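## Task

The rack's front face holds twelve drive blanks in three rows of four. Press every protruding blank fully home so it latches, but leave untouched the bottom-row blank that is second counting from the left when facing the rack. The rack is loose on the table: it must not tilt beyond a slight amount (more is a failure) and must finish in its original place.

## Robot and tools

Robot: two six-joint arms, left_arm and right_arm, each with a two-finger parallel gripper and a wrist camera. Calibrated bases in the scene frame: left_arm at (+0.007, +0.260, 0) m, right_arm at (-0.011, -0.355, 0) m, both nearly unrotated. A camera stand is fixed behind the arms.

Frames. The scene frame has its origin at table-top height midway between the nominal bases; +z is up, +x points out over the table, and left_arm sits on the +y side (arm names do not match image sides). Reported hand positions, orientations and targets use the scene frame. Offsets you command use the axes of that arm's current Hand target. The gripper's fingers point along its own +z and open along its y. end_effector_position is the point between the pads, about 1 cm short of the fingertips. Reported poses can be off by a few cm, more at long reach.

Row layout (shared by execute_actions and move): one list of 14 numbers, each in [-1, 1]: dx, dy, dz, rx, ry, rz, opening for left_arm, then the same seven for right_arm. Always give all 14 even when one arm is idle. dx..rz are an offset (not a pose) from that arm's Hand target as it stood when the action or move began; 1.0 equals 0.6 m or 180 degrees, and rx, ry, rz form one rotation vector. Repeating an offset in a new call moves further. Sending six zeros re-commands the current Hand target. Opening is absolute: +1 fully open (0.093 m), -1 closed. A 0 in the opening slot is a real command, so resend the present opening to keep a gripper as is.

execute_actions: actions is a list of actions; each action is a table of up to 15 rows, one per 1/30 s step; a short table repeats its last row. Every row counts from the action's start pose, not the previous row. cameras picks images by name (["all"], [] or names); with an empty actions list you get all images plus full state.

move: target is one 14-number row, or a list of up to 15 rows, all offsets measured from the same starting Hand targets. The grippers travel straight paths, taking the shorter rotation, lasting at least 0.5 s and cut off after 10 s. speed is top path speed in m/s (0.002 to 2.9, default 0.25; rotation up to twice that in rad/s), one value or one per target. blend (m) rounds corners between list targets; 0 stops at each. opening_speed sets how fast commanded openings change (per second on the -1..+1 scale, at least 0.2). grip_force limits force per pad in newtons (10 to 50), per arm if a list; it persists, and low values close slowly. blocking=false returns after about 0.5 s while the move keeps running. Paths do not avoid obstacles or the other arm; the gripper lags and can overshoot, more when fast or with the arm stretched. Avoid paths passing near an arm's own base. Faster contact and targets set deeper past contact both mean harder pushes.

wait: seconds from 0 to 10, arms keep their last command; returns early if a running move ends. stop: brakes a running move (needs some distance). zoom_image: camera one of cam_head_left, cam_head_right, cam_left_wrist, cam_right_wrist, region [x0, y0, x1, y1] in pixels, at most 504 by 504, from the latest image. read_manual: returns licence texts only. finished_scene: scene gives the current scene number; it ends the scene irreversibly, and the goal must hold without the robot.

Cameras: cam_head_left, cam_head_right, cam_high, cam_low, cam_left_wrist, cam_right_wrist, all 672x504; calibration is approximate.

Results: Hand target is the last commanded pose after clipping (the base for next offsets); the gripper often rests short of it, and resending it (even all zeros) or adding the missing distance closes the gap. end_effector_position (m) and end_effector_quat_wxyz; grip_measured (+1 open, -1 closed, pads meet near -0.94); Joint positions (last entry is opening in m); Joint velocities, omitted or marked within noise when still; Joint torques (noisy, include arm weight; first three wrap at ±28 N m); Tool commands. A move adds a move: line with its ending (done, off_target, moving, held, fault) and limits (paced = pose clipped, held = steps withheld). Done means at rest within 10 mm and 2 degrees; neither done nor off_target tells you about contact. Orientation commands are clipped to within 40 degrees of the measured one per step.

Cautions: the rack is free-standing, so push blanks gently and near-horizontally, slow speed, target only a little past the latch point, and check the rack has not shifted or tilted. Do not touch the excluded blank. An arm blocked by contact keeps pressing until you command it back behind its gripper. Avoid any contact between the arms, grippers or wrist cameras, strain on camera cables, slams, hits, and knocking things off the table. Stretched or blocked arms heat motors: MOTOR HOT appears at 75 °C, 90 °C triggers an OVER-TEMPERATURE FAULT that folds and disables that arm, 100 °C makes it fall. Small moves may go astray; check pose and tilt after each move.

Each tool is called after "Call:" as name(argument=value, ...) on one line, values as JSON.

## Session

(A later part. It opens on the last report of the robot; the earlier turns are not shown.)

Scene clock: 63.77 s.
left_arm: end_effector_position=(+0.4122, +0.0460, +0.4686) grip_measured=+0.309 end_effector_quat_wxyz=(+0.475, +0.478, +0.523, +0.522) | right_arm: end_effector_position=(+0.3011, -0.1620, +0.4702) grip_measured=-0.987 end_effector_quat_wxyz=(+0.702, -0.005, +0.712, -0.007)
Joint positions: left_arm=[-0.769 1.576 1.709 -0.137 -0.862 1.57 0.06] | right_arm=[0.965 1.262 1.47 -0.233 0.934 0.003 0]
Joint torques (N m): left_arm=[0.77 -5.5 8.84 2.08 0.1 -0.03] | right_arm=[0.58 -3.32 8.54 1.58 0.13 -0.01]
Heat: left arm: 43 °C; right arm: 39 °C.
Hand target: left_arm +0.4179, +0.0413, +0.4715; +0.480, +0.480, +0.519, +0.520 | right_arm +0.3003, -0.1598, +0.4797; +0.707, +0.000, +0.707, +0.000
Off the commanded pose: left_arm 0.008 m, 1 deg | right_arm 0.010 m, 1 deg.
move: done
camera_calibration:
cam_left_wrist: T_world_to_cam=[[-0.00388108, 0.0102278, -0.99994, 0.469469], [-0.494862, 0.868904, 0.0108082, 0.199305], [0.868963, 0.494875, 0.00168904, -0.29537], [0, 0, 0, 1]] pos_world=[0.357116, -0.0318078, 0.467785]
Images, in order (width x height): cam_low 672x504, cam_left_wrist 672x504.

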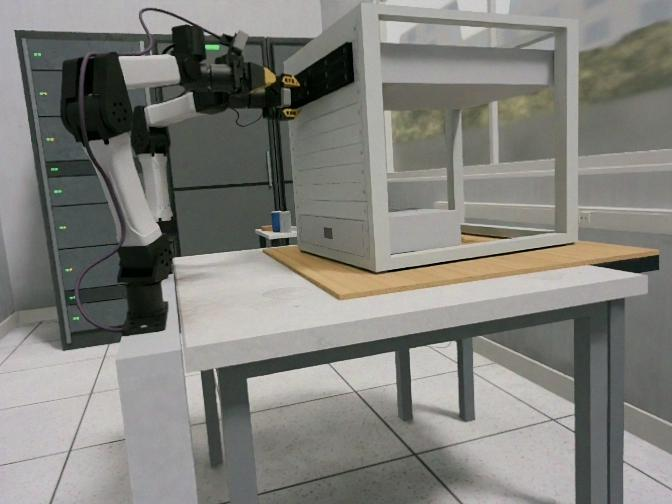

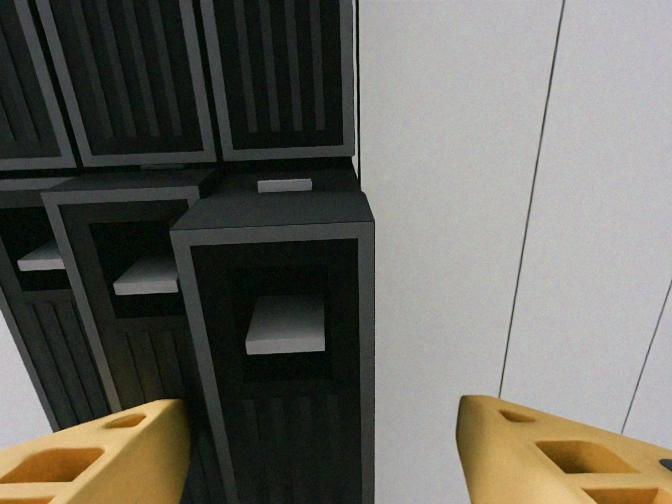

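Call:
move(target=[-0.003,-0.003,0.0167,0,0,0,0.31,0,0,0,0,0,0,-1], speed=0.04, cameras=["cam_left_wrist"])

Call:
move(target=[-0.003,0,0.0133,0,0,0,0.31,0,0,0,0,0,0,-1], speed=0.04, cameras=["cam_left_wrist","cam_low"])

Scene clock: 65.87 s.
left_arm: end_effector_position=(+0.4206, +0.0475, +0.4687) grip_measured=+0.309 end_effector_quat_wxyz=(+0.473, +0.475, +0.525, +0.524) | right_arm: end_effector_position=(+0.3011, -0.1620, +0.4702) grip_measured=-0.987 end_effector_quat_wxyz=(+0.702, -0.005, +0.712, -0.007)
Joint positions: left_arm=[-0.751 1.599 1.732 -0.136 -0.853 1.57 0.06] | right_arm=[0.965 1.262 1.47 -0.233 0.934 0.003 0]
Joint torques (N m): left_arm=[0.76 -5.27 8.68 2.14 0.2 -0.02] | right_arm=[0.53 -3.17 8.29 1.63 0.11 0]
Heat: left arm: 43 °C; right arm: 39 °C.
Hand target: left_arm +0.4280, +0.0401, +0.4698; +0.480, +0.480, +0.519, +0.520 | right_arm +0.3003, -0.1598, +0.4797; +0.707, +0.000, +0.707, +0.000
Off the commanded pose: left_arm 0.010 m, 1 deg | right_arm 0.010 m, 1 deg.
move: done
camera_calibration:
cam_left_wrist: T_world_to_cam=[[-0.00344357, 0.00968844, -0.999947, 0.46932], [-0.502133, 0.864732, 0.0101076, 0.205812], [0.864784, 0.502141, 0.00188712, -0.302115], [0, 0, 0, 1]] pos_world=[0.366225, -0.0308146, 0.467785]
Images, in order (width x height): cam_left_wrist 672x504.

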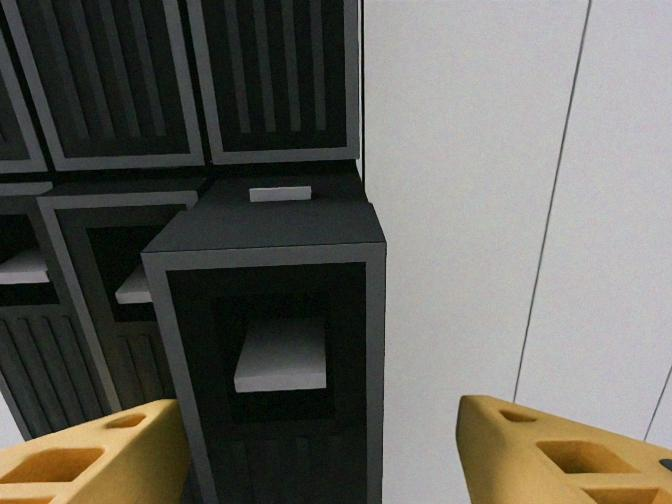

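Scene clock: 66.60 s.
left_arm: end_effector_position=(+0.4280, +0.0463, +0.4693) grip_measured=+0.309 end_effector_quat_wxyz=(+0.474, +0.474, +0.525, +0.525) | right_arm: end_effector_position=(+0.3011, -0.1620, +0.4702) grip_measured=-0.987 end_effector_quat_wxyz=(+0.702, -0.005, +0.712, -0.007)
Joint positions: left_arm=[-0.738 1.624 1.758 -0.135 -0.841 1.57 0.06] | right_arm=[0.965 1.262 1.47 -0.233 0.934 0.003 0]
Joint torques (N m): left_arm=[0.85 -5.37 8.83 2.12 0.21 -0.03] | right_arm=[0.54 -3.33 8.53 1.66 0.13 0]
Heat: left arm: 43 °C; right arm: 39 °C.
Hand target: left_arm +0.4360, +0.0390, +0.4698; +0.480, +0.480, +0.519, +0.520 | right_arm +0.3003, -0.1598, +0.4797; +0.707, +0.000, +0.707, +0.000
Off the commanded pose: left_arm 0.011 m, 1 deg | right_arm 0.010 m, 1 deg.
move: off_target (left_arm)
camera_calibration:
cam_left_wrist: T_world_to_cam=[[-0.00116967, 0.00753652, -0.999971, 0.46915], [-0.502492, 0.864553, 0.00710367, 0.212005], [0.864581, 0.502486, 0.0027758, -0.308292], [0, 0, 0, 1]] pos_world=[0.373623, -0.0319126, 0.468486]
Images, in order (width x height): cam_low 672x504, cam_left_wrist 672x504.

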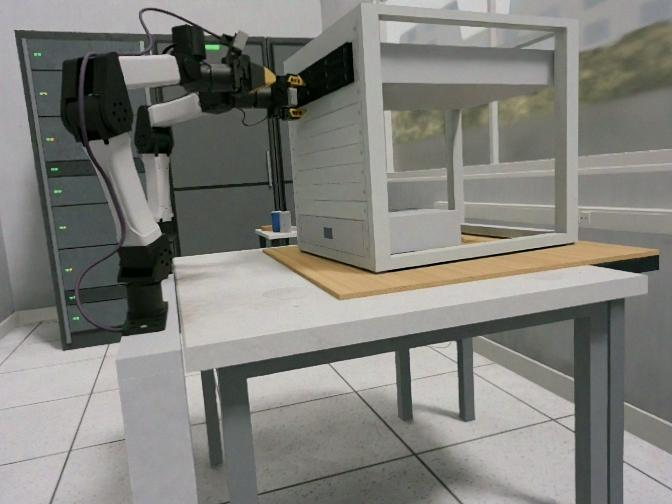

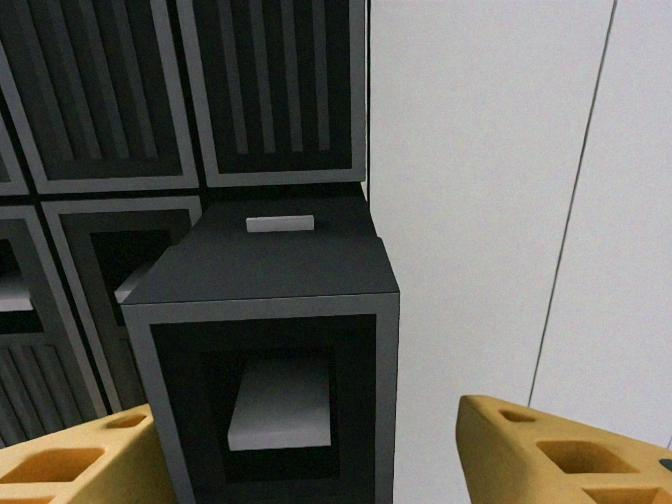

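Call:
move(target=[0,0,0.012,0,0,0,0.31,0,0,0,0,0,0,-1], speed=0.03, cameras=["cam_left_wrist","cam_low"])

Call:
zoom_image(camera="cam_left_wrist", region=[0, 150, 250, 420])

Scene clock: 69.20 s.
left_arm: end_effector_position=(+0.4285, +0.0458, +0.4698) grip_measured=+0.309 end_effector_quat_wxyz=(+0.471, +0.477, +0.525, +0.525) | right_arm: end_effector_position=(+0.3011, -0.1620, +0.4702) grip_measured=-0.987 end_effector_quat_wxyz=(+0.702, -0.005, +0.712, -0.007)
Joint positions: left_arm=[-0.738 1.629 1.771 -0.15 -0.841 1.57 0.06] | right_arm=[0.965 1.262 1.47 -0.233 0.934 0.003 0]
Joint torques (N m): left_arm=[2.14 -4.22 9.09 2.26 0.35 -0.03] | right_arm=[0.25 -3.33 8.34 1.63 0.14 0.01]
Heat: left arm: 44 °C; right arm: 39 °C.
Hand target: left_arm +0.4432, +0.0396, +0.4699; +0.480, +0.480, +0.519, +0.520 | right_arm +0.3003, -0.1598, +0.4797; +0.707, +0.000, +0.707, +0.000
Off the commanded pose: left_arm 0.016 m, 1 deg | right_arm 0.010 m, 1 deg.
move: off_target (left_arm)
camera_calibration:
cam_left_wrist: T_world_to_cam=[[-0.00652158, 0.0124161, -0.999902, 0.471681], [-0.502408, 0.864517, 0.0140118, 0.209421], [0.864606, 0.50245, 0.000599949, -0.307467], [0, 0, 0, 1]] pos_world=[0.374129, -0.0324179, 0.468885]
Images, in order (width x height): cam_low 672x504, cam_left_wrist 672x504.

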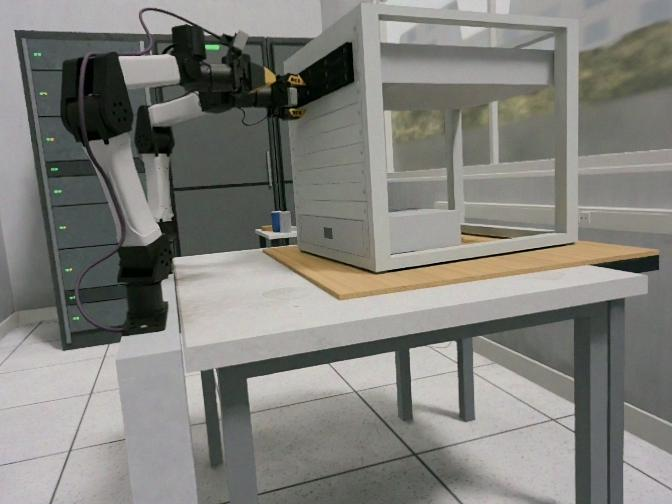

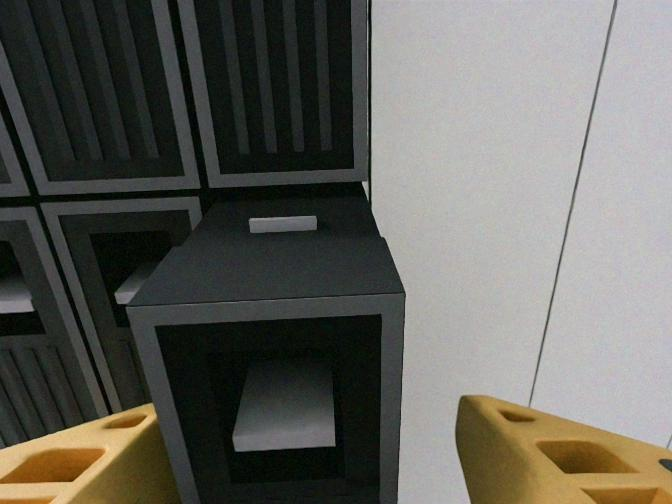

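Scaled by 1.867 from the camera's 672x504 image, which has a finer 960x720 frame.

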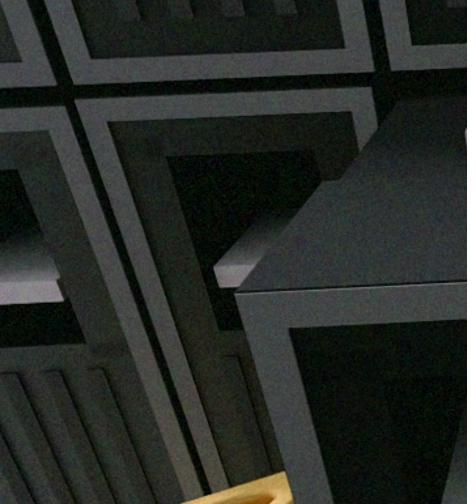

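Call:
move(target=[0,0,0.0133,0,0,0,0.31,0,0,0,0,0,0,-1], speed=0.03, cameras=["cam_left_wrist","cam_low"])

Scene clock: 71.50 s.
left_arm: end_effector_position=(+0.4291, +0.0461, +0.4697) grip_measured=+0.309 end_effector_quat_wxyz=(+0.467, +0.479, +0.526, +0.524) | right_arm: end_effector_position=(+0.3011, -0.1621, +0.4702) grip_measured=-0.987 end_effector_quat_wxyz=(+0.702, -0.005, +0.712, -0.007)
Joint positions: left_arm=[-0.738 1.635 1.788 -0.172 -0.843 1.567 0.06] | right_arm=[0.965 1.262 1.47 -0.233 0.934 0.003 0]
Joint torques (N m): left_arm=[3.45 -3.1 9.21 2.48 0.51 0.01] | right_arm=[0.54 -3.28 8.43 1.58 0.09 0.01]
Heat: left arm: 44 °C; right arm: 40 °C.
Hand target: left_arm +0.4511, +0.0402, +0.4699; +0.480, +0.480, +0.519, +0.520 | right_arm +0.3003, -0.1599, +0.4797; +0.707, +0.000, +0.707, +0.000
Off the commanded pose: left_arm 0.023 m, 2 deg | right_arm 0.010 m, 1 deg.
move: off_target (left_arm)
camera_calibration:
cam_left_wrist: T_world_to_cam=[[-0.0152837, 0.017282, -0.999734, 0.475051], [-0.504577, 0.86307, 0.0226334, 0.206474], [0.863231, 0.504789, -0.00447083, -0.305247], [0, 0, 0, 1]] pos_world=[0.374941, -0.0323255, 0.468887]
Images, in order (width x height): cam_low 672x504, cam_left_wrist 672x504.

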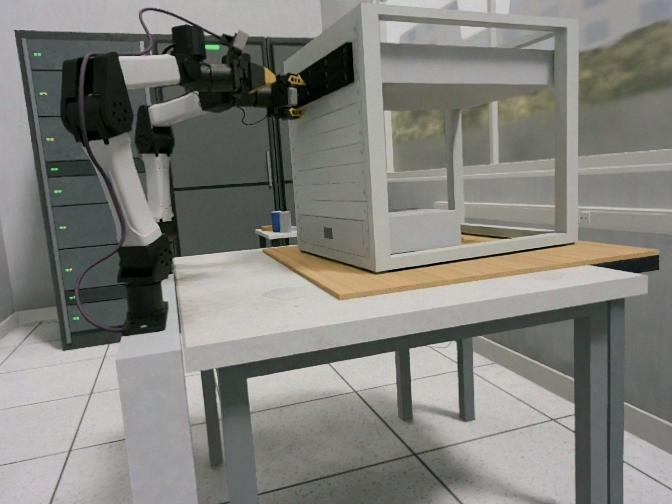

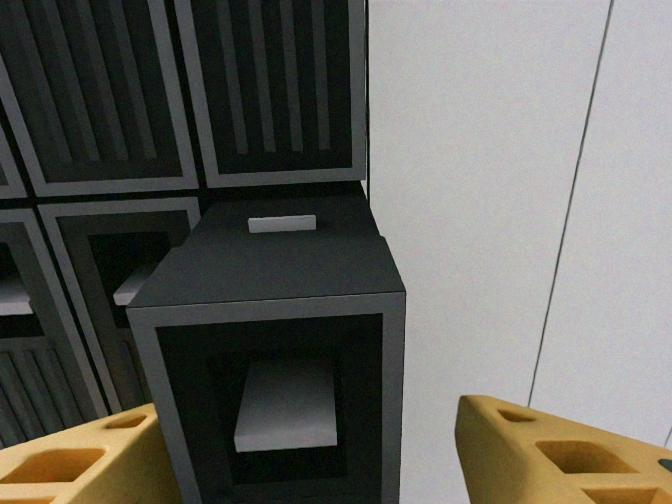

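Call:
move(target=[0,0,-0.05,0,0,0,0.31,0,0,0,0,0,0,-1], speed=0.1, cameras=["cam_left_wrist"])

Call:
move(target=[0,0,-0.12,0,0,0,0.31,0,0,0,0,0,0,-1], speed=0.15, cameras=["cam_left_wrist","cam_low","cam_high"])

Call:
zoom_image(camera="cam_left_wrist", region=[50, 0, 370, 300])

Scene clock: 74.07 s.
left_arm: end_effector_position=(+0.4267, +0.0422, +0.4674) grip_measured=+0.309 end_effector_quat_wxyz=(+0.470, +0.477, +0.526, +0.525) | right_arm: end_effector_position=(+0.3011, -0.1622, +0.4702) grip_measured=-0.987 end_effector_quat_wxyz=(+0.702, -0.005, +0.712, -0.007)
Joint positions: left_arm=[-0.751 1.633 1.769 -0.148 -0.857 1.567 0.06] | right_arm=[0.965 1.262 1.47 -0.233 0.934 0.003 0]
Joint torques (N m): left_arm=[-0.79 -10.06 5.03 2.23 0.06 -0.01] | right_arm=[0.49 -3.43 8.4 1.6 0.13 0.02]
Heat: left arm: 45 °C; right arm: 40 °C.
Hand target: left_arm +0.4213, +0.0379, +0.4698; +0.480, +0.480, +0.519, +0.520 | right_arm +0.3003, -0.1599, +0.4797; +0.707, +0.000, +0.707, +0.000
Off the commanded pose: left_arm 0.007 m, 2 deg | right_arm 0.010 m, 1 deg.
move: done
camera_calibration:
cam_left_wrist: T_world_to_cam=[[-0.00957968, 0.0126097, -0.999875, 0.470556], [-0.505321, 0.862788, 0.0157223, 0.212252], [0.862878, 0.505408, -0.00189327, -0.302213], [0, 0, 0, 1]] pos_world=[0.372536, -0.0363211, 0.466587]
Images, in order (width x height): cam_left_wrist 672x504.

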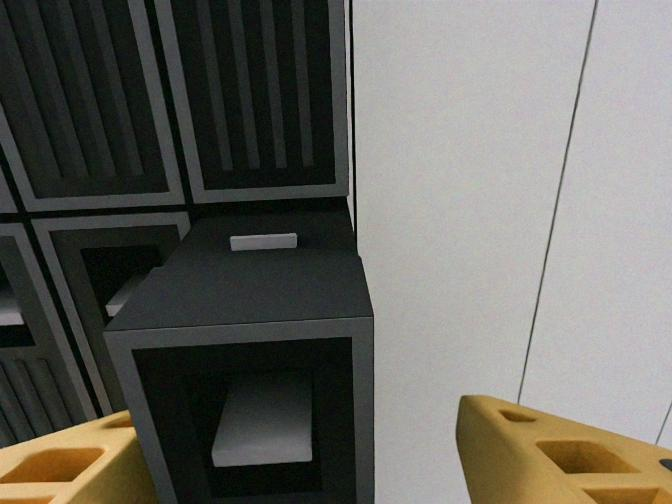

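Scene clock: 75.20 s.
left_arm: end_effector_position=(+0.3526, +0.0274, +0.4712) grip_measured=+0.309 end_effector_quat_wxyz=(+0.485, +0.483, +0.517, +0.515) | right_arm: end_effector_position=(+0.3011, -0.1626, +0.4699) grip_measured=-0.987 end_effector_quat_wxyz=(+0.702, -0.004, +0.713, -0.009)
Joint positions: left_arm=[-0.941 1.47 1.615 -0.144 -1.005 1.567 0.06] | right_arm=[0.965 1.262 1.47 -0.235 0.937 0.002 0]
Joint torques (N m): left_arm=[-0.05 -8.12 4.83 2.03 -0.27 0] | right_arm=[0.5 -3.33 8.32 1.66 0.11 0.02]
Heat: left arm: 45 °C; right arm: 40 °C.
Hand target: left_arm +0.3495, +0.0323, +0.4698; +0.480, +0.480, +0.519, +0.520 | right_arm +0.3003, -0.1599, +0.4797; +0.707, +0.000, +0.707, +0.000
Off the commanded pose: left_arm 0.006 m, 1 deg | right_arm 0.010 m, 1 deg.
move: done
camera_calibration:
cam_left_wrist: T_world_to_cam=[[0.000463496, 0.00308566, -0.999995, 0.4706], [-0.469454, 0.882953, 0.00250691, 0.180417], [0.882957, 0.469451, 0.00185782, -0.238744], [0, 0, 0, 1]] pos_world=[0.29528, -0.0486738, 0.470589]
Images, in order (width x height): cam_high 672x504, cam_low 672x504, cam_left_wrist 672x504.

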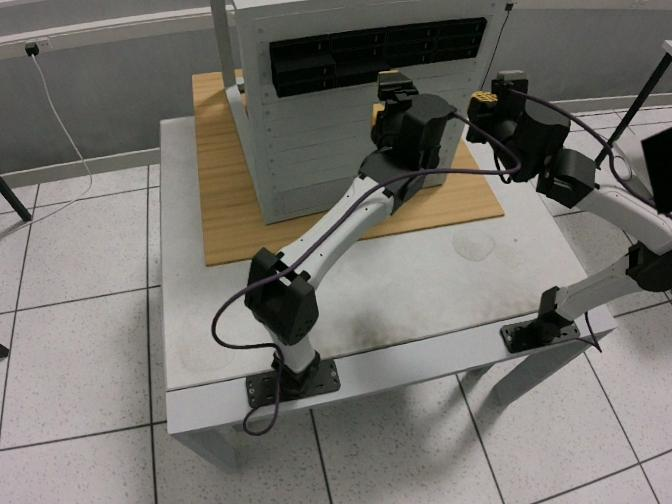

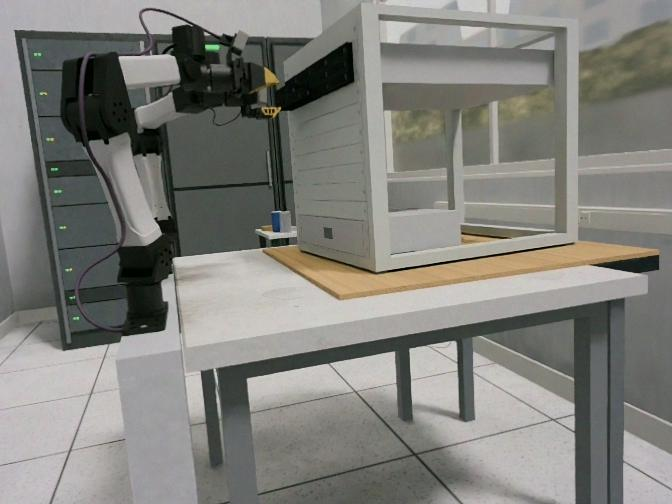

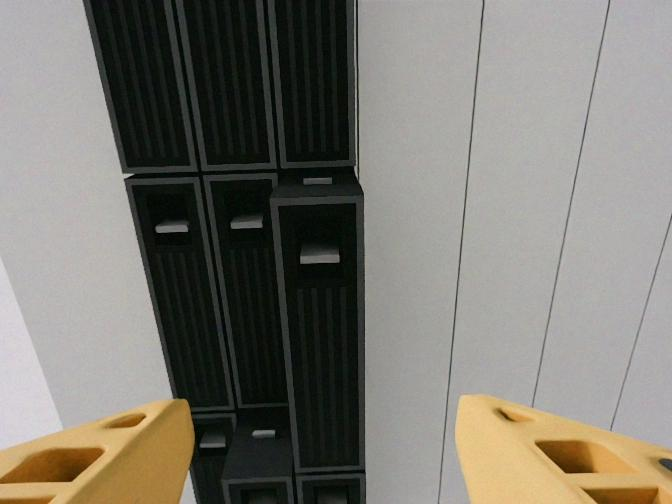

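Scaled by 1.575 from the camera's 672x504 image, which has a finer 960x720 frame.

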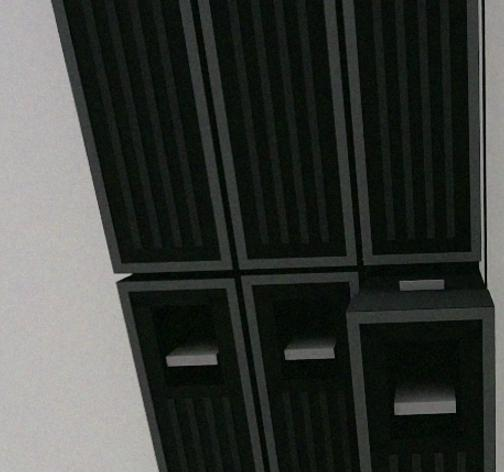

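Call:
move(target=[0.21,0.0313,-0.0033,0,0,0,-0.524,0,0,0,0,0,0,-1], speed=0.15, cameras=["cam_left_wrist","cam_high"])

Scene clock: 79.87 s.
left_arm: end_effector_position=(+0.3368, +0.1589, +0.4965) grip_measured=-0.522 end_effector_quat_wxyz=(+0.487, +0.466, +0.522, +0.523) | right_arm: end_effector_position=(+0.3011, -0.1626, +0.4699) grip_measured=-0.987 end_effector_quat_wxyz=(+0.701, -0.005, +0.713, -0.009)
Joint positions: left_arm=[-0.624 1.154 1.483 -0.302 -0.717 1.567 0.02] | right_arm=[0.965 1.262 1.47 -0.235 0.937 0.002 0]
Joint torques (N m): left_arm=[0.76 -3.7 4.79 1.94 0.11 -0.01] | right_arm=[0.61 -3.32 8.42 1.64 0.13 0]
Heat: left arm: 45 °C; right arm: 40 °C.
Hand target: left_arm +0.3377, +0.1577, +0.4886; +0.480, +0.480, +0.519, +0.520 | right_arm +0.3003, -0.1599, +0.4797; +0.707, +0.000, +0.707, +0.000
Off the commanded pose: left_arm 0.008 m, 2 deg | right_arm 0.010 m, 1 deg.
move: done
camera_calibration:
cam_left_wrist: T_world_to_cam=[[0.0219892, -0.0120414, -0.999686, 0.490513], [-0.493956, 0.869225, -0.0213351, 0.0792118], [0.869209, 0.49427, 0.0131656, -0.291467], [0, 0, 0, 1]] pos_world=[0.281687, 0.0811172, 0.495886]
Images, in order (width x height): cam_high 672x504, cam_left_wrist 672x504.

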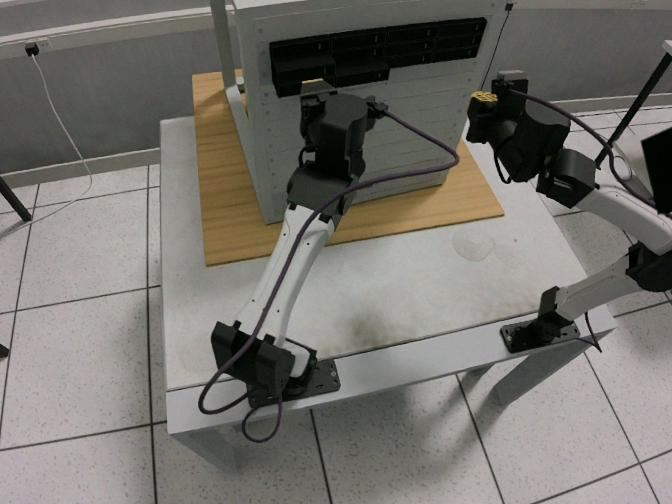

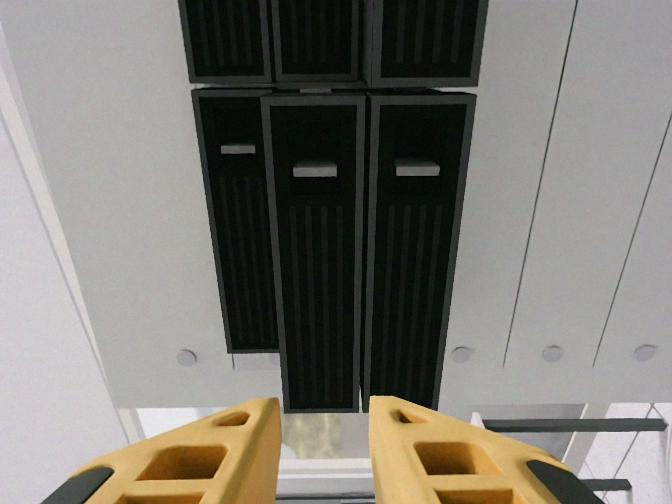

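Call:
move(target=[-0.0133,-0.0133,0.0333,0,0,0,-0.524,0,0,0,0,0,0,-1], speed=0.06, cameras=["cam_left_wrist"])

Scene clock: 82.17 s.
left_arm: end_effector_position=(+0.3528, +0.1549, +0.4874) grip_measured=-0.522 end_effector_quat_wxyz=(+0.483, +0.471, +0.522, +0.522) | right_arm: end_effector_position=(+0.3011, -0.1626, +0.4699) grip_measured=-0.987 end_effector_quat_wxyz=(+0.701, -0.005, +0.713, -0.009)
Joint positions: left_arm=[-0.595 1.192 1.474 -0.27 -0.687 1.567 0.02] | right_arm=[0.965 1.262 1.47 -0.235 0.937 0.002 0]
Joint torques (N m): left_arm=[0.84 -2.76 4.97 2.28 0.1 -0.01] | right_arm=[0.53 -3.37 8.35 1.62 0.12 0.04]
Heat: left arm: 45 °C; right arm: 40 °C.
Hand target: left_arm +0.3581, +0.1513, +0.4807; +0.480, +0.480, +0.519, +0.520 | right_arm +0.3003, -0.1599, +0.4797; +0.707, +0.000, +0.707, +0.000
Off the commanded pose: left_arm 0.009 m, 1 deg | right_arm 0.010 m, 1 deg.
move: done
camera_calibration:
cam_left_wrist: T_world_to_cam=[[0.0104921, -0.00326799, -0.99994, 0.483889], [-0.492806, 0.870102, -0.00801451, 0.0833303], [0.870076, 0.49286, 0.00751868, -0.300559], [0, 0, 0, 1]] pos_world=[0.297498, 0.077209, 0.486787]
Images, in order (width x height): cam_left_wrist 672x504.

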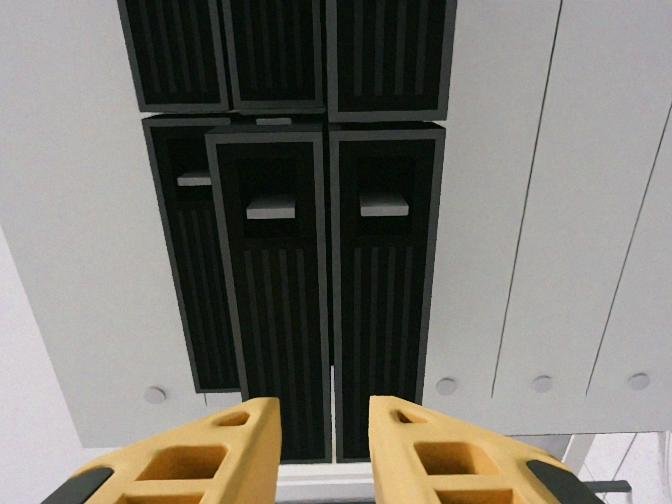

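Call:
move(target=[-0.006,0.002,0.045,0,0,0,-0.524,0,0,0,0,0,0,-1], speed=0.05, cameras=["cam_left_wrist"])

Call:
move(target=[-0.003,0,0.03,0,0,0,-0.524,0,0,0,0,0,0,-1], speed=0.04, cameras=["cam_left_wrist"])

Scene clock: 84.93 s.
left_arm: end_effector_position=(+0.3828, +0.1513, +0.4711) grip_measured=-0.522 end_effector_quat_wxyz=(+0.469, +0.485, +0.525, +0.520) | right_arm: end_effector_position=(+0.3011, -0.1626, +0.4699) grip_measured=-0.987 end_effector_quat_wxyz=(+0.701, -0.005, +0.713, -0.009)
Joint positions: left_arm=[-0.538 1.269 1.484 -0.241 -0.631 1.568 0.02] | right_arm=[0.965 1.262 1.47 -0.235 0.937 0.002 0]
Joint torques (N m): left_arm=[0.84 -3.36 8.77 2.31 0.1 -0.01] | right_arm=[0.38 -3.4 8.46 1.64 0.11 0.02]
Heat: left arm: 45 °C; right arm: 40 °C.
Hand target: left_arm +0.3854, +0.1498, +0.4818; +0.480, +0.480, +0.519, +0.520 | right_arm +0.3003, -0.1599, +0.4797; +0.707, +0.000, +0.707, +0.000
Off the commanded pose: left_arm 0.011 m, 2 deg | right_arm 0.010 m, 1 deg.
move: off_target (left_arm)
camera_calibration:
cam_left_wrist: T_world_to_cam=[[-0.0225565, 0.0177322, -0.999588, 0.476485], [-0.493499, 0.869341, 0.0265579, 0.0852192], [0.869454, 0.493895, -0.0108584, -0.316097], [0, 0, 0, 1]] pos_world=[0.327635, 0.0735851, 0.470593]
Images, in order (width x height): cam_left_wrist 672x504.

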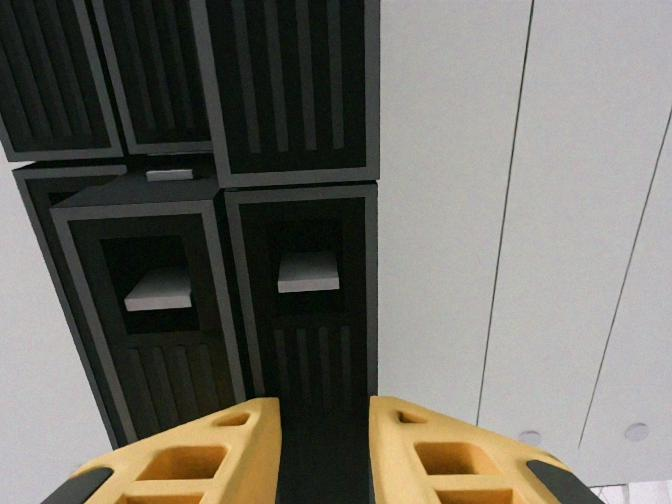

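Scene clock: 85.70 s.
left_arm: end_effector_position=(+0.3997, +0.1529, +0.4721) grip_measured=-0.522 end_effector_quat_wxyz=(+0.468, +0.482, +0.527, +0.521) | right_arm: end_effector_position=(+0.3011, -0.1626, +0.4699) grip_measured=-0.987 end_effector_quat_wxyz=(+0.701, -0.005, +0.713, -0.009)
Joint positions: left_arm=[-0.503 1.321 1.522 -0.224 -0.603 1.568 0.02] | right_arm=[0.965 1.262 1.47 -0.235 0.937 0.002 0]
Joint torques (N m): left_arm=[0.75 -3.56 8.84 2.33 0.16 0] | right_arm=[0.54 -3.41 8.42 1.66 0.11 0.02]
Heat: left arm: 45 °C; right arm: 40 °C.
Hand target: left_arm +0.4035, +0.1495, +0.4818; +0.480, +0.480, +0.519, +0.520 | right_arm +0.3003, -0.1599, +0.4797; +0.707, +0.000, +0.707, +0.000
Off the commanded pose: left_arm 0.011 m, 2 deg | right_arm 0.010 m, 1 deg.
move: off_target (left_arm)
camera_calibration:
cam_left_wrist: T_world_to_cam=[[-0.0207024, 0.0157016, -0.999662, 0.477605], [-0.500169, 0.865597, 0.023954, 0.096598], [0.86568, 0.500496, -0.0100665, -0.33146], [0, 0, 0, 1]] pos_world=[0.345142, 0.0747806, 0.471794]
Images, in order (width x height): cam_left_wrist 672x504.

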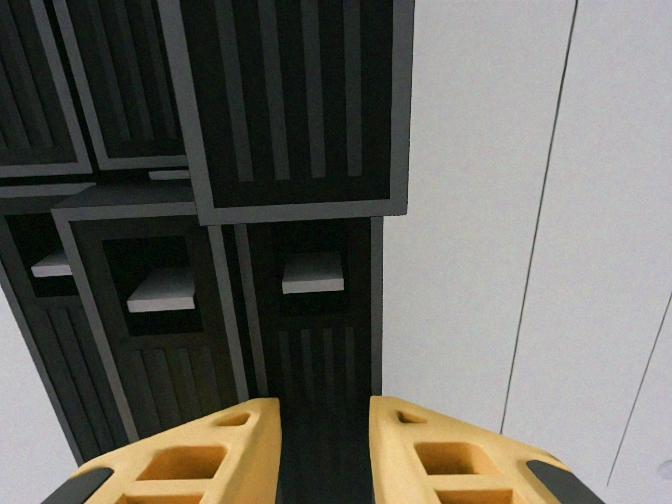

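Call:
move(target=[-0.005,0,0.028,0,0,0,-0.524,0,0,0,0,0,0,-1], speed=0.04)

Call:
move(target=[0,0,0.016,0,0,0,-0.524,0,0,0,0,0,0,-1], speed=0.03, cameras=["cam_left_wrist"])

Scene clock: 88.20 s.
left_arm: end_effector_position=(+0.4149, +0.1535, +0.4726) grip_measured=-0.522 end_effector_quat_wxyz=(+0.464, +0.480, +0.529, +0.523) | right_arm: end_effector_position=(+0.3011, -0.1626, +0.4699) grip_measured=-0.987 end_effector_quat_wxyz=(+0.701, -0.005, +0.713, -0.009)
Joint positions: left_arm=[-0.479 1.372 1.564 -0.217 -0.588 1.568 0.02] | right_arm=[0.965 1.262 1.47 -0.235 0.937 0.002 0]
Joint torques (N m): left_arm=[0.72 -3.64 8.88 2.4 0.26 0] | right_arm=[0.5 -3.55 8.44 1.62 0.09 -0.01]
Heat: left arm: 46 °C; right arm: 40 °C.
Hand target: left_arm +0.4205, +0.1478, +0.4819; +0.480, +0.480, +0.519, +0.520 | right_arm +0.3003, -0.1599, +0.4797; +0.707, +0.000, +0.707, +0.000
Off the commanded pose: left_arm 0.012 m, 2 deg | right_arm 0.010 m, 1 deg.
move: off_target (left_arm)

Scene clock: 89.00 s.
left_arm: end_effector_position=(+0.4166, +0.1549, +0.4734) grip_measured=-0.523 end_effector_quat_wxyz=(+0.461, +0.482, +0.531, +0.524) | right_arm: end_effector_position=(+0.3011, -0.1626, +0.4699) grip_measured=-0.987 end_effector_quat_wxyz=(+0.701, -0.005, +0.713, -0.009)
Joint positions: left_arm=[-0.473 1.38 1.582 -0.234 -0.587 1.568 0.02] | right_arm=[0.965 1.262 1.47 -0.235 0.937 0.002 0]
Joint torques (N m): left_arm=[1.8 -1.87 9.09 2.63 0.41 0] | right_arm=[0.5 -3.33 8.29 1.62 0.12 -0.04]
Heat: left arm: 46 °C; right arm: 40 °C.
Hand target: left_arm +0.4301, +0.1485, +0.4819; +0.480, +0.480, +0.519, +0.520 | right_arm +0.3003, -0.1599, +0.4797; +0.707, +0.000, +0.707, +0.000
Off the commanded pose: left_arm 0.017 m, 3 deg | right_arm 0.010 m, 1 deg.
move: off_target (left_arm)
camera_calibration:
cam_left_wrist: T_world_to_cam=[[-0.0299082, 0.0196316, -0.99936, 0.482259], [-0.511488, 0.858688, 0.0321758, 0.105163], [0.85877, 0.512123, -0.0156405, -0.343344], [0, 0, 0, 1]] pos_world=[0.363067, 0.0760645, 0.473196]
Images, in order (width x height): cam_left_wrist 672x504.

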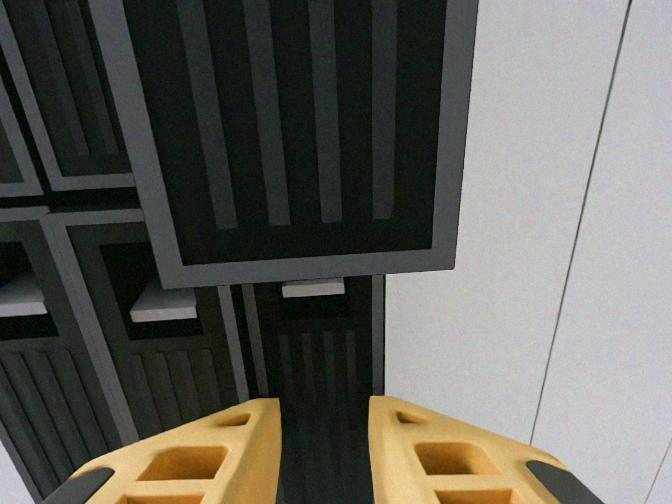

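Call:
move(target=[0,0,0.012,0,0,0,-0.524,0,0,0,0,0,0,-1], speed=0.03)

Call:
move(target=[0,0,-0.045,0,0,0,-0.524,0,0,0,0,0,0,-1], speed=0.1)

Call:
move(target=[0,0.01,-0.1,0,0,0,-0.524,0,0,0,0,0,0,-1], speed=0.15, cameras=["all"])

Call:
zoom_image(camera="cam_left_wrist", region=[100, 60, 480, 440])

Scene clock: 92.43 s.
left_arm: end_effector_position=(+0.4172, +0.1549, +0.4734) grip_measured=-0.523 end_effector_quat_wxyz=(+0.457, +0.485, +0.532, +0.522) | right_arm: end_effector_position=(+0.3011, -0.1626, +0.4699) grip_measured=-0.987 end_effector_quat_wxyz=(+0.701, -0.005, +0.713, -0.009)
Joint positions: left_arm=[-0.472 1.386 1.597 -0.255 -0.586 1.568 0.02] | right_arm=[0.965 1.262 1.47 -0.235 0.937 0.002 0]
Joint torques (N m): left_arm=[2.8 -0.62 8.94 2.91 0.51 0] | right_arm=[0.35 -3.38 8.43 1.61 0.14 0.04]
Heat: left arm: 47 °C; right arm: 40 °C.
Hand target: left_arm +0.4372, +0.1490, +0.4820; +0.480, +0.480, +0.519, +0.520 | right_arm +0.3003, -0.1599, +0.4797; +0.707, +0.000, +0.707, +0.000
Off the commanded pose: left_arm 0.023 m, 3 deg | right_arm 0.010 m, 1 deg.
move: off_target (left_arm)

Scene clock: 93.27 s.
left_arm: end_effector_position=(+0.4149, +0.1519, +0.4744) grip_measured=-0.523 end_effector_quat_wxyz=(+0.461, +0.485, +0.529, +0.521) | right_arm: end_effector_position=(+0.3011, -0.1626, +0.4699) grip_measured=-0.987 end_effector_quat_wxyz=(+0.701, -0.005, +0.713, -0.009)
Joint positions: left_arm=[-0.482 1.38 1.59 -0.247 -0.587 1.568 0.02] | right_arm=[0.965 1.262 1.47 -0.235 0.937 0.002 0]
Joint torques (N m): left_arm=[-0.73 -7.43 5.16 2.61 0.05 -0.02] | right_arm=[0.55 -3.26 8.35 1.6 0.07 -0.03]
Heat: left arm: 47 °C; right arm: 40 °C.
Hand target: left_arm +0.4103, +0.1470, +0.4818; +0.480, +0.480, +0.519, +0.520 | right_arm +0.3003, -0.1599, +0.4797; +0.707, +0.000, +0.707, +0.000
Off the commanded pose: left_arm 0.010 m, 3 deg | right_arm 0.010 m, 1 deg.
move: off_target (left_arm)

Scene clock: 94.43 s.
left_arm: end_effector_position=(+0.3513, +0.1421, +0.4965) grip_measured=-0.523 end_effector_quat_wxyz=(+0.493, +0.471, +0.517, +0.518) | right_arm: end_effector_position=(+0.3011, -0.1626, +0.4699) grip_measured=-0.987 end_effector_quat_wxyz=(+0.701, -0.005, +0.713, -0.009)
Joint positions: left_arm=[-0.635 1.217 1.515 -0.269 -0.708 1.568 0.02] | right_arm=[0.965 1.262 1.47 -0.235 0.937 0.002 0]
Joint torques (N m): left_arm=[-0.29 -4.38 4.77 1.97 -0.21 -0.01] | right_arm=[0.5 -3.34 8.34 1.63 0.1 -0.01]
Heat: left arm: 47 °C; right arm: 40 °C.
Hand target: left_arm +0.3505, +0.1421, +0.4877; +0.480, +0.480, +0.519, +0.520 | right_arm +0.3003, -0.1599, +0.4797; +0.707, +0.000, +0.707, +0.000
Off the commanded pose: left_arm 0.009 m, 2 deg | right_arm 0.010 m, 1 deg.
move: done
camera_calibration:
cam_left_wrist: T_world_to_cam=[[0.0234046, -0.0130759, -0.999641, 0.489666], [-0.475686, 0.879324, -0.0226393, 0.0938531], [0.879304, 0.476045, 0.0143602, -0.29737], [0, 0, 0, 1]] pos_world=[0.294663, 0.0654371, 0.495885]
cam_right_wrist: T_world_to_cam=[[-0.00023897, -0.999695, 0.0246757, -0.174001], [-0.446954, -0.021967, -0.894287, 0.588257], [0.894557, -0.0112426, -0.446812, 0.0233158], [0, 0, 0, 1]] pos_world=[0.242025, -0.160763, 0.540782]

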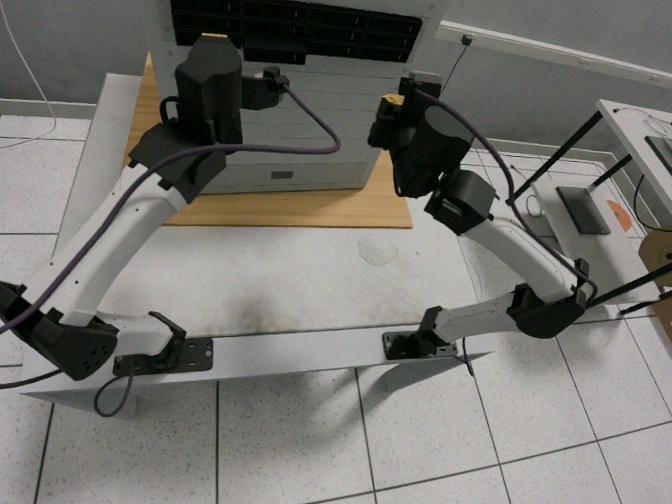

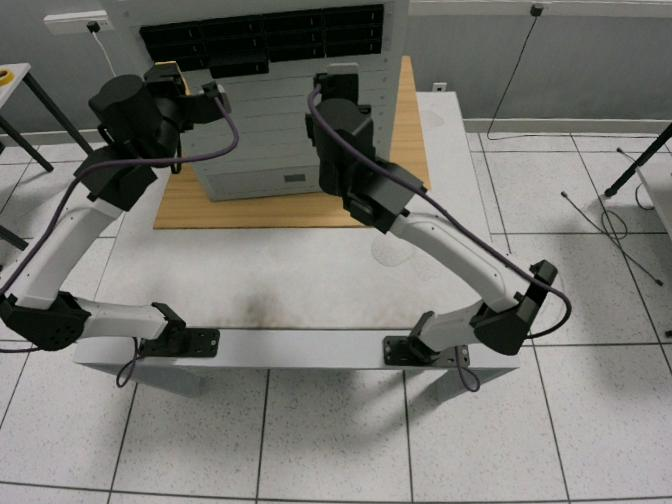

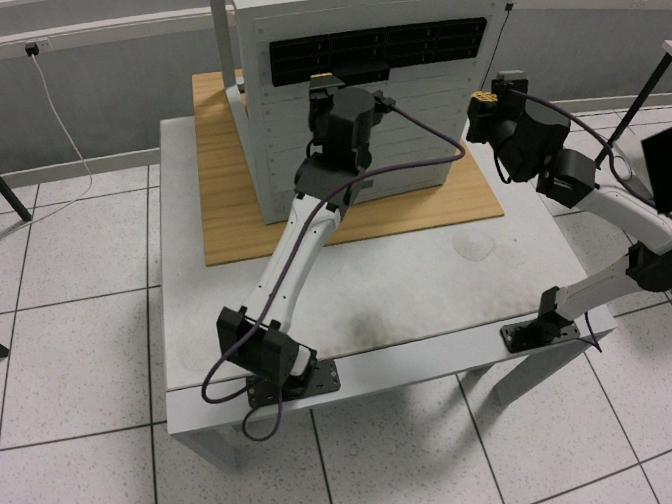

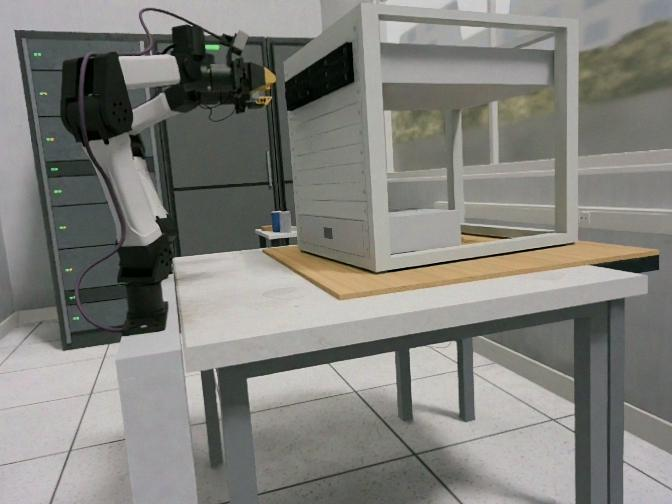

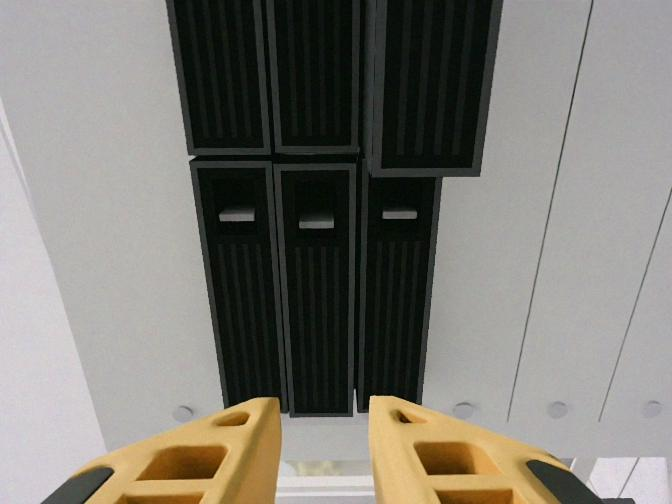

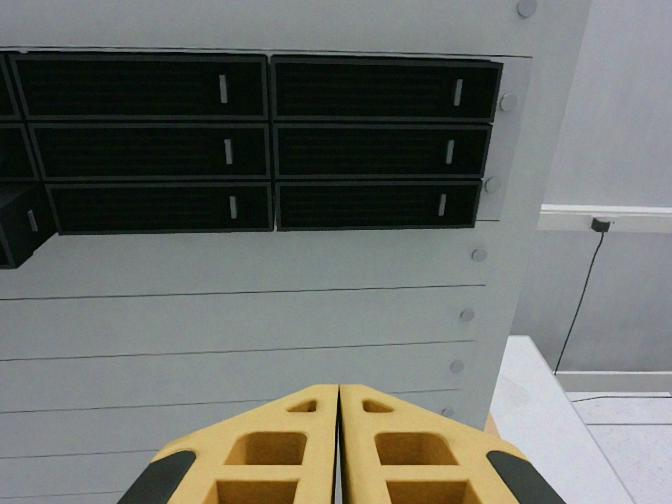

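Scaled by 1.326 from the camera's 672x504 image, which has a finer 960x720 frame.

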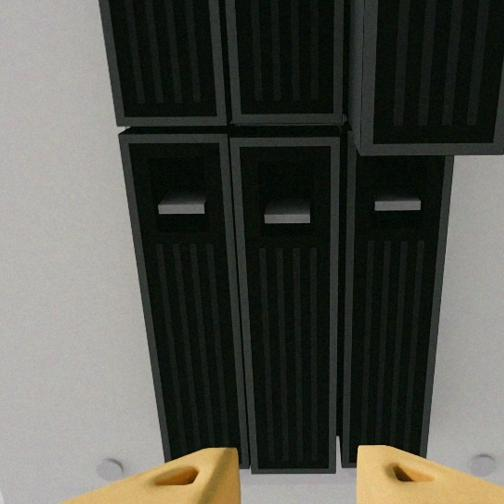

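Call:
move(target=[0.012,0.036,0.05,0,0,0,-1,0,0,0,0,0,0,-1], speed=0.1, cameras=["cam_left_wrist"])

Scene clock: 102.60 s.
left_arm: end_effector_position=(+0.3773, +0.1538, +0.5062) grip_measured=-0.991 end_effector_quat_wxyz=(+0.479, +0.474, +0.522, +0.523) | right_arm: end_effector_position=(+0.3011, -0.1626, +0.4699) grip_measured=-0.987 end_effector_quat_wxyz=(+0.701, -0.005, +0.713, -0.009)
Joint positions: left_arm=[-0.542 1.303 1.636 -0.326 -0.635 1.569 0] | right_arm=[0.965 1.262 1.47 -0.235 0.937 0.002 0]
Joint torques (N m): left_arm=[0.73 -3.1 8.35 2 0.11 -0.02] | right_arm=[0.49 -3.22 8.2 1.69 0.13 0.02]
Heat: left arm: 46 °C; right arm: 41 °C.
Hand target: left_arm +0.3798, +0.1517, +0.5094; +0.480, +0.480, +0.519, +0.520 | right_arm +0.3003, -0.1599, +0.4797; +0.707, +0.000, +0.707, +0.000
Off the commanded pose: left_arm 0.005 m, 1 deg | right_arm 0.010 m, 1 deg.
move: done
camera_calibration:
cam_left_wrist: T_world_to_cam=[[0.00477726, 0.00282618, -0.999985, 0.503624], [-0.49457, 0.869138, 0.0000936506, 0.0932514], [0.869124, 0.494562, 0.00554984, -0.320429], [0, 0, 0, 1]] pos_world=[0.322206, 0.0760006, 0.505386]
Images, in order (width x height): cam_left_wrist 672x504.

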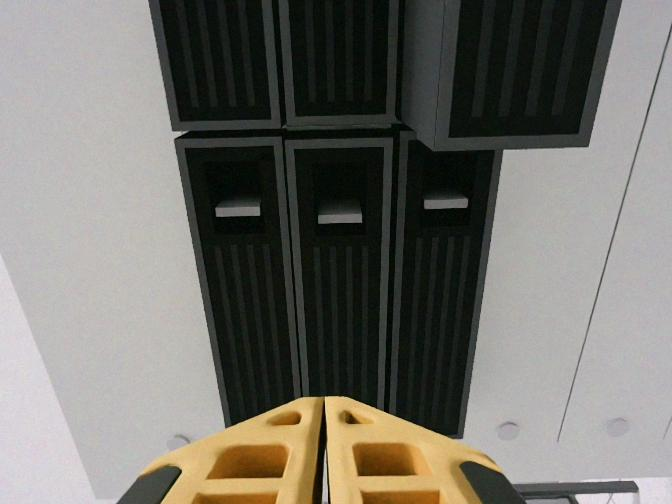

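Call:
move(target=[-0.005,0,0.06,0,0,0,-1,0,0,0,0,0,0,-1], speed=0.06, cameras=["cam_left_wrist"])

Scene clock: 105.07 s.
left_arm: end_effector_position=(+0.4129, +0.1534, +0.5010) grip_measured=-0.991 end_effector_quat_wxyz=(+0.470, +0.483, +0.525, +0.520) | right_arm: end_effector_position=(+0.3011, -0.1626, +0.4699) grip_measured=-0.987 end_effector_quat_wxyz=(+0.701, -0.005, +0.713, -0.009)
Joint positions: left_arm=[-0.474 1.411 1.718 -0.326 -0.568 1.569 0] | right_arm=[0.965 1.262 1.47 -0.235 0.937 0.002 0]
Joint torques (N m): left_arm=[0.76 -4.27 8.49 2.3 0.11 -0.02] | right_arm=[0.4 -3.36 8.55 1.65 0.09 0.08]
Heat: left arm: 46 °C; right arm: 41 °C.
Hand target: left_arm +0.4160, +0.1515, +0.5094; +0.480, +0.480, +0.519, +0.520 | right_arm +0.3003, -0.1599, +0.4797; +0.707, +0.000, +0.707, +0.000
Off the commanded pose: left_arm 0.009 m, 1 deg | right_arm 0.010 m, 1 deg.
move: done
camera_calibration:
cam_left_wrist: T_world_to_cam=[[-0.0180935, 0.015072, -0.999723, 0.505789], [-0.494281, 0.869023, 0.0220473, 0.100145], [0.869114, 0.494543, -0.00827387, -0.344236], [0, 0, 0, 1]] pos_world=[0.357831, 0.0755873, 0.500592]
Images, in order (width x height): cam_left_wrist 672x504.

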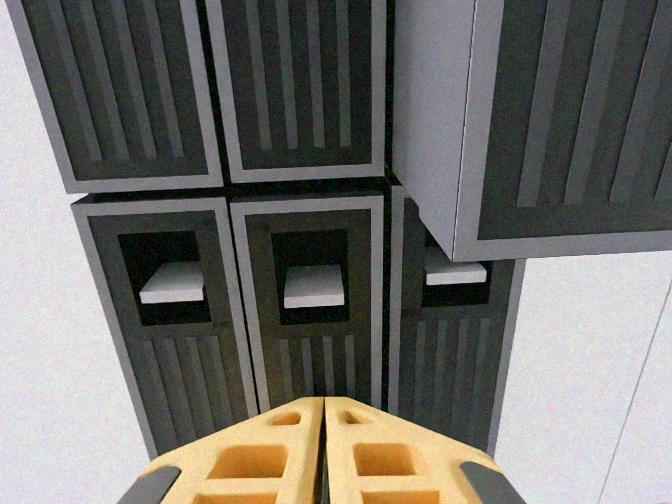

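Call:
move(target=[0,0,0.02,0,0,0,-1,0,0,0,0,0,0,-1], speed=0.04)

Call:
move(target=[0,0,0.016,0,0,0,-1,0,0,0,0,0,0,-1], speed=0.03, cameras=["cam_left_wrist"])

Scene clock: 106.83 s.
left_arm: end_effector_position=(+0.4162, +0.1537, +0.5016) grip_measured=-0.991 end_effector_quat_wxyz=(+0.467, +0.487, +0.525, +0.519) | right_arm: end_effector_position=(+0.3011, -0.1626, +0.4699) grip_measured=-0.987 end_effector_quat_wxyz=(+0.701, -0.005, +0.713, -0.009)
Joint positions: left_arm=[-0.467 1.427 1.744 -0.347 -0.56 1.569 0] | right_arm=[0.965 1.262 1.47 -0.235 0.937 0.002 0]
Joint torques (N m): left_arm=[2.1 -2.54 8.5 2.6 0.24 -0.02] | right_arm=[0.39 -3.45 8.42 1.62 0.11 -0.01]
Heat: left arm: 47 °C; right arm: 41 °C.
Hand target: left_arm +0.4279, +0.1524, +0.5093; +0.480, +0.480, +0.519, +0.520 | right_arm +0.3003, -0.1599, +0.4797; +0.707, +0.000, +0.707, +0.000
Off the commanded pose: left_arm 0.014 m, 2 deg | right_arm 0.010 m, 1 deg.
move: off_target (left_arm)

Scene clock: 107.67 s.
left_arm: end_effector_position=(+0.4171, +0.1538, +0.5015) grip_measured=-0.991 end_effector_quat_wxyz=(+0.463, +0.494, +0.525, +0.516) | right_arm: end_effector_position=(+0.3011, -0.1626, +0.4699) grip_measured=-0.987 end_effector_quat_wxyz=(+0.701, -0.005, +0.713, -0.009)
Joint positions: left_arm=[-0.461 1.436 1.767 -0.378 -0.547 1.569 0] | right_arm=[0.965 1.262 1.47 -0.235 0.937 0.002 0]
Joint torques (N m): left_arm=[3.06 -0.9 8.16 3 0.26 -0.01] | right_arm=[0.49 -3.26 8.53 1.64 0.09 0.01]
Heat: left arm: 47 °C; right arm: 41 °C.
Hand target: left_arm +0.4375, +0.1532, +0.5095; +0.480, +0.480, +0.519, +0.520 | right_arm +0.3003, -0.1599, +0.4797; +0.707, +0.000, +0.707, +0.000
Off the commanded pose: left_arm 0.022 m, 3 deg | right_arm 0.010 m, 1 deg.
move: off_target (left_arm)
camera_calibration:
cam_left_wrist: T_world_to_cam=[[-0.0420563, 0.0266989, -0.998758, 0.51403], [-0.486547, 0.872555, 0.0438131, 0.0870191], [0.872642, 0.487785, -0.0237062, -0.340795], [0, 0, 0, 1]] pos_world=[0.361349, 0.0765817, 0.5015]
Images, in order (width x height): cam_left_wrist 672x504.

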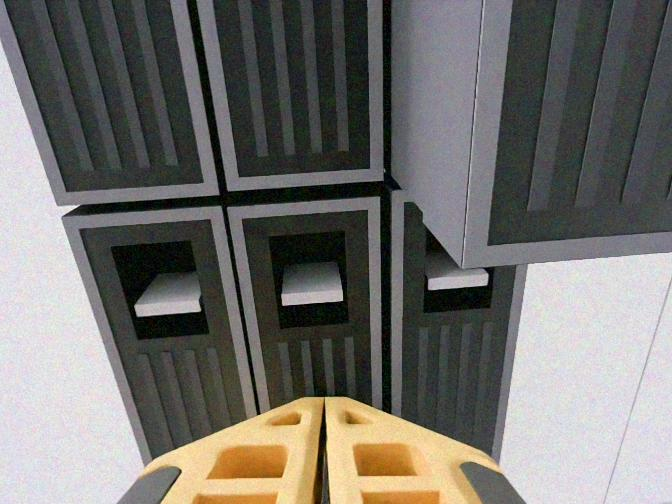

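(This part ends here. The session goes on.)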